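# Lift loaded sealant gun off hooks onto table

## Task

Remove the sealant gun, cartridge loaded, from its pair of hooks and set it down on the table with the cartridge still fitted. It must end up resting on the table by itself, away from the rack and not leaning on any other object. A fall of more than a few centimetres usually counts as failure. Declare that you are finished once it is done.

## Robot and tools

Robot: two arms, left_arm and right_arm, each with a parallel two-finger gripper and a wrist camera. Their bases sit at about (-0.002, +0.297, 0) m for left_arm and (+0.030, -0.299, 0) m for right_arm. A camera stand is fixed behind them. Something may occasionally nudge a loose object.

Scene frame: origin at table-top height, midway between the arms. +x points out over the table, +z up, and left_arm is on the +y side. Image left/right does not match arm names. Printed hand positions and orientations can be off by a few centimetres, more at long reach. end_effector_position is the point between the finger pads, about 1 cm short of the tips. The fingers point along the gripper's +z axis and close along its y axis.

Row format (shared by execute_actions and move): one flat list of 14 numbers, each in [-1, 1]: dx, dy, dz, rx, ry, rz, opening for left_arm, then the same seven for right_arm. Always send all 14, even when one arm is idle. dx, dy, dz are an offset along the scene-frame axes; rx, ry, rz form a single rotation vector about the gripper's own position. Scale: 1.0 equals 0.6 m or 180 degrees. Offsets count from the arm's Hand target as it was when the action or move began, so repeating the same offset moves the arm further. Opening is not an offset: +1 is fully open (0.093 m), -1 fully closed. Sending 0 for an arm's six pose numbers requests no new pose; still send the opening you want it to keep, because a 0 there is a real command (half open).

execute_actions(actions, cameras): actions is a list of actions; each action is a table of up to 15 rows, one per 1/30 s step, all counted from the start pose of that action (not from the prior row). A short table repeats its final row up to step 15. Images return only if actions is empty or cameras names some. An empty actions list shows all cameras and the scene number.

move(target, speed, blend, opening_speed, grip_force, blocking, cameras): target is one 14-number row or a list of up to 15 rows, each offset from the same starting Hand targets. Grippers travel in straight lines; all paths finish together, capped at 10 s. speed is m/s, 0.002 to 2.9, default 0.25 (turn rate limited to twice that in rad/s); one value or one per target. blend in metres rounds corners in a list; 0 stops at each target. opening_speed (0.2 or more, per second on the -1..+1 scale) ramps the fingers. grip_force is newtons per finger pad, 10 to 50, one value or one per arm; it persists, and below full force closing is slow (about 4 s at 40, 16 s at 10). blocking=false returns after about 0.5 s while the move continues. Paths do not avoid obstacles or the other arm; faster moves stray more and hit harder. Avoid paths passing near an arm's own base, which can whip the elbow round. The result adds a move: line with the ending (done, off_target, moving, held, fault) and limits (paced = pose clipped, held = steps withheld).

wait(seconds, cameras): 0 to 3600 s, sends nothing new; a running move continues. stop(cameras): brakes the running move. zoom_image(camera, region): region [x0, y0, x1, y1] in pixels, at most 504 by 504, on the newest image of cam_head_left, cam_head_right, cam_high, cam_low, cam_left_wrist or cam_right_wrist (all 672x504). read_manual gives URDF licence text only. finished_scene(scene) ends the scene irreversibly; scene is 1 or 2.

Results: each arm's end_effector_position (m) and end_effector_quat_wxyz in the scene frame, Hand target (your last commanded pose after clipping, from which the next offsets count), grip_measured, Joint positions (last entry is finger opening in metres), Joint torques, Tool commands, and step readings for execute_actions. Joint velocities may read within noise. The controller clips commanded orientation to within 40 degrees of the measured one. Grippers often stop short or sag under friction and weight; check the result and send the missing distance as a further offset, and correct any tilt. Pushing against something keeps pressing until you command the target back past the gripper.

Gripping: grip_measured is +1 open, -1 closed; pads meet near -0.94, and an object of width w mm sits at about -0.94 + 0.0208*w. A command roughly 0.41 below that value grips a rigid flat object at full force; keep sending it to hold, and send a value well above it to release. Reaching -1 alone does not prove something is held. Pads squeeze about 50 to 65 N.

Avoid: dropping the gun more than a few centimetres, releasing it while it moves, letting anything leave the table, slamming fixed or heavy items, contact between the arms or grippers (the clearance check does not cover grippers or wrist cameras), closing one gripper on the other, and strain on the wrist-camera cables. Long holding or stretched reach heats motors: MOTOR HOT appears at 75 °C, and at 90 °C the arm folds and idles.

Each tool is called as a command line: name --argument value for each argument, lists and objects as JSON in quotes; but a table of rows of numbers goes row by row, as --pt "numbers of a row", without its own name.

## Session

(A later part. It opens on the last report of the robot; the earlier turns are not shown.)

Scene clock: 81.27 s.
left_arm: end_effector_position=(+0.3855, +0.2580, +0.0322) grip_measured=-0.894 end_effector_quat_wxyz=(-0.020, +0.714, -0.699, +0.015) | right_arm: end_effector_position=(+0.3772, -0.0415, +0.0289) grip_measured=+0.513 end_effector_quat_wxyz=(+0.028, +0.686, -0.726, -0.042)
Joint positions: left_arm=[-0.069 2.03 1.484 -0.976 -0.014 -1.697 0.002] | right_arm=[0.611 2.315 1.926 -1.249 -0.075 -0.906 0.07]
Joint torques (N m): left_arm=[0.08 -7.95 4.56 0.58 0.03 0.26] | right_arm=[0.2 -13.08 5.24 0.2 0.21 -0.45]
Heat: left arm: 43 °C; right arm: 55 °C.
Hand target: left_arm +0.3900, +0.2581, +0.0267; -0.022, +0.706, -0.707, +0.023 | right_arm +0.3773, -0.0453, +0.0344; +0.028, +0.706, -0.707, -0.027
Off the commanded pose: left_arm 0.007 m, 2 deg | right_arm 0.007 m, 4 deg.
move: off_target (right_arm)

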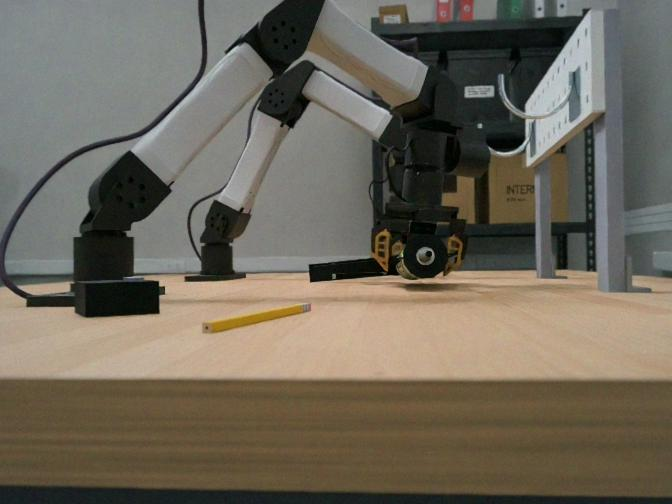

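move --target '[0,0,-0.008,0,0,0,-1,0,0,-0.025,0,0,0,-0.25]' --speed 0.05 --cameras '["cam_low"]'

zoom_image --camera "cam_low" --region '[280, 120, 520, 320]'

Scene clock: 82.10 s.
left_arm: end_effector_position=(+0.3859, +0.2576, +0.0304) grip_measured=-0.895 end_effector_quat_wxyz=(-0.021, +0.712, -0.701, +0.017) | right_arm: end_effector_position=(+0.3745, -0.0426, +0.0217) grip_measured=+0.513 end_effector_quat_wxyz=(+0.029, +0.682, -0.729, -0.054)
Joint positions: left_arm=[-0.069 2.03 1.476 -0.965 -0.012 -1.691 0.002] | right_arm=[0.603 2.315 1.895 -1.225 -0.099 -0.905 0.07]
Joint torques (N m): left_arm=[0.1 -7.41 4.36 0.65 0.02 0.2] | right_arm=[1.07 -11.77 4.67 0.38 0.46 -0.41]
Heat: left arm: 43 °C; right arm: 56 °C.
Hand target: left_arm +0.3901, +0.2581, +0.0219; -0.022, +0.706, -0.707, +0.023 | right_arm +0.3772, -0.0453, +0.0193; +0.028, +0.706, -0.707, -0.027
Off the commanded pose: left_arm 0.009 m, 1 deg | right_arm 0.004 m, 5 deg.
move: off_target (right_arm)

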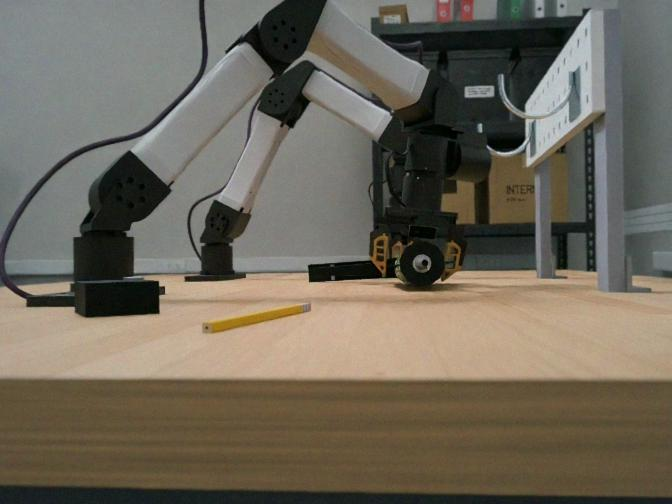

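Scaled by 2.100.

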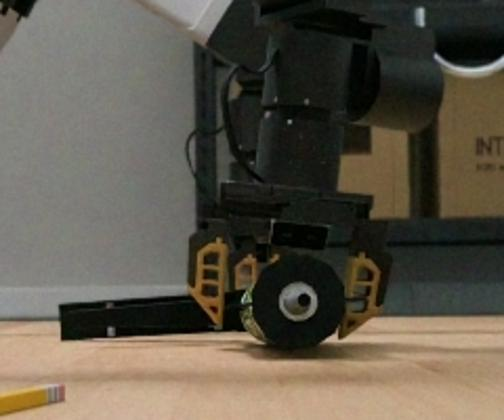

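move --pt "0 0 0 0 0 0 -0.3 0 0 -0.003 0 0 0 0.9" --pt "0 0 0.25 0 0 0 -0.3 0 0 0.25 0 0 0 0.9" --speed 0.15 --opening_speed 0.8 --cameras '["cam_low","cam_head_right","cam_high"]'

Scene clock: 86.33 s.
left_arm: end_effector_position=(+0.3856, +0.2574, +0.1691) grip_measured=-0.302 end_effector_quat_wxyz=(-0.022, +0.708, -0.706, +0.019) | right_arm: end_effector_position=(+0.3762, -0.0471, +0.1521) grip_measured=+0.897 end_effector_quat_wxyz=(-0.020, +0.702, -0.712, -0.021)
Joint positions: left_arm=[-0.069 2 1.989 -1.502 -0.01 -1.679 0.031] | right_arm=[0.612 2.21 2.246 -1.574 -0.048 -0.945 0.088]
Joint torques (N m): left_arm=[0.1 -7.28 8.02 0.21 0 0.09] | right_arm=[-0.09 -13.24 7.91 0.44 -0.07 0]
Heat: left arm: 43 °C; right arm: 56 °C.
Hand target: left_arm +0.3901, +0.2581, +0.1719; -0.022, +0.706, -0.707, +0.023 | right_arm +0.3772, -0.0452, +0.1694; +0.028, +0.706, -0.707, -0.027
Off the commanded pose: left_arm 0.005 m, 0 deg | right_arm 0.017 m, 6 deg.
joint sent to its limit (right arm) — joint 4 (wrist pitch), lower limit. The joint targets are off in orientation, not in position.
move: off_target (right_arm)
Images, in order (width x height): cam_head_right 672x504, cam_high 672x504, cam_low 672x504.

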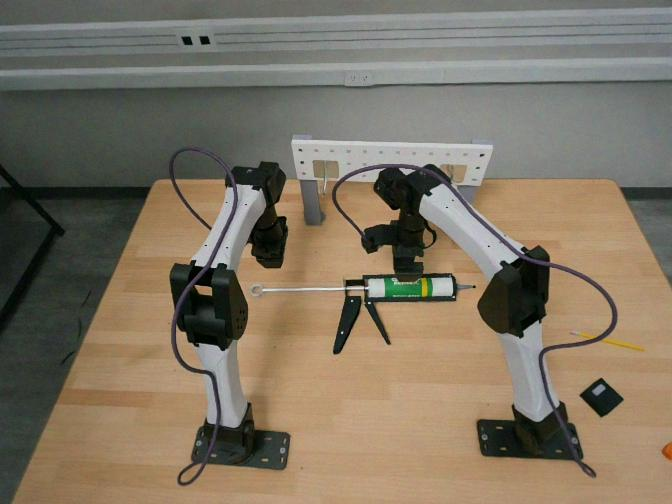

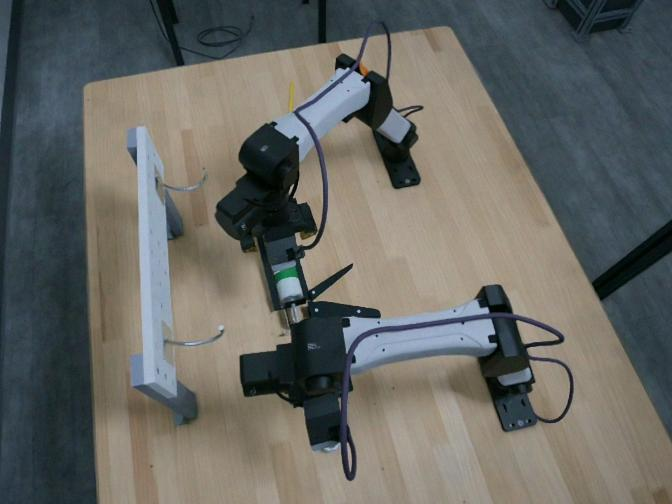

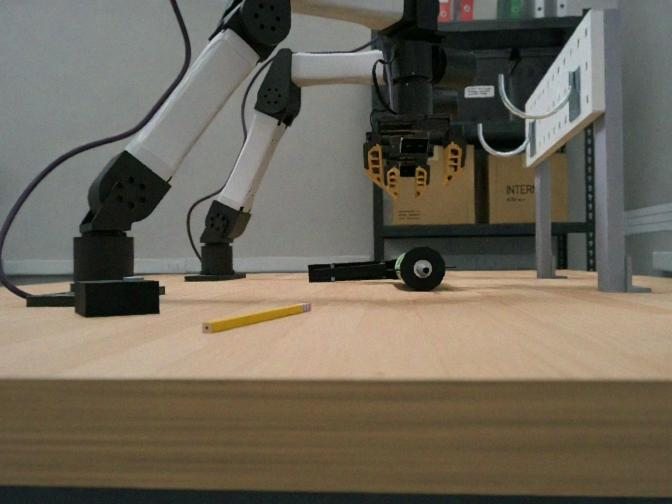

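Gun is down, cartridge in place.

finished_scene --scene 1

The scene is finished: the task was done.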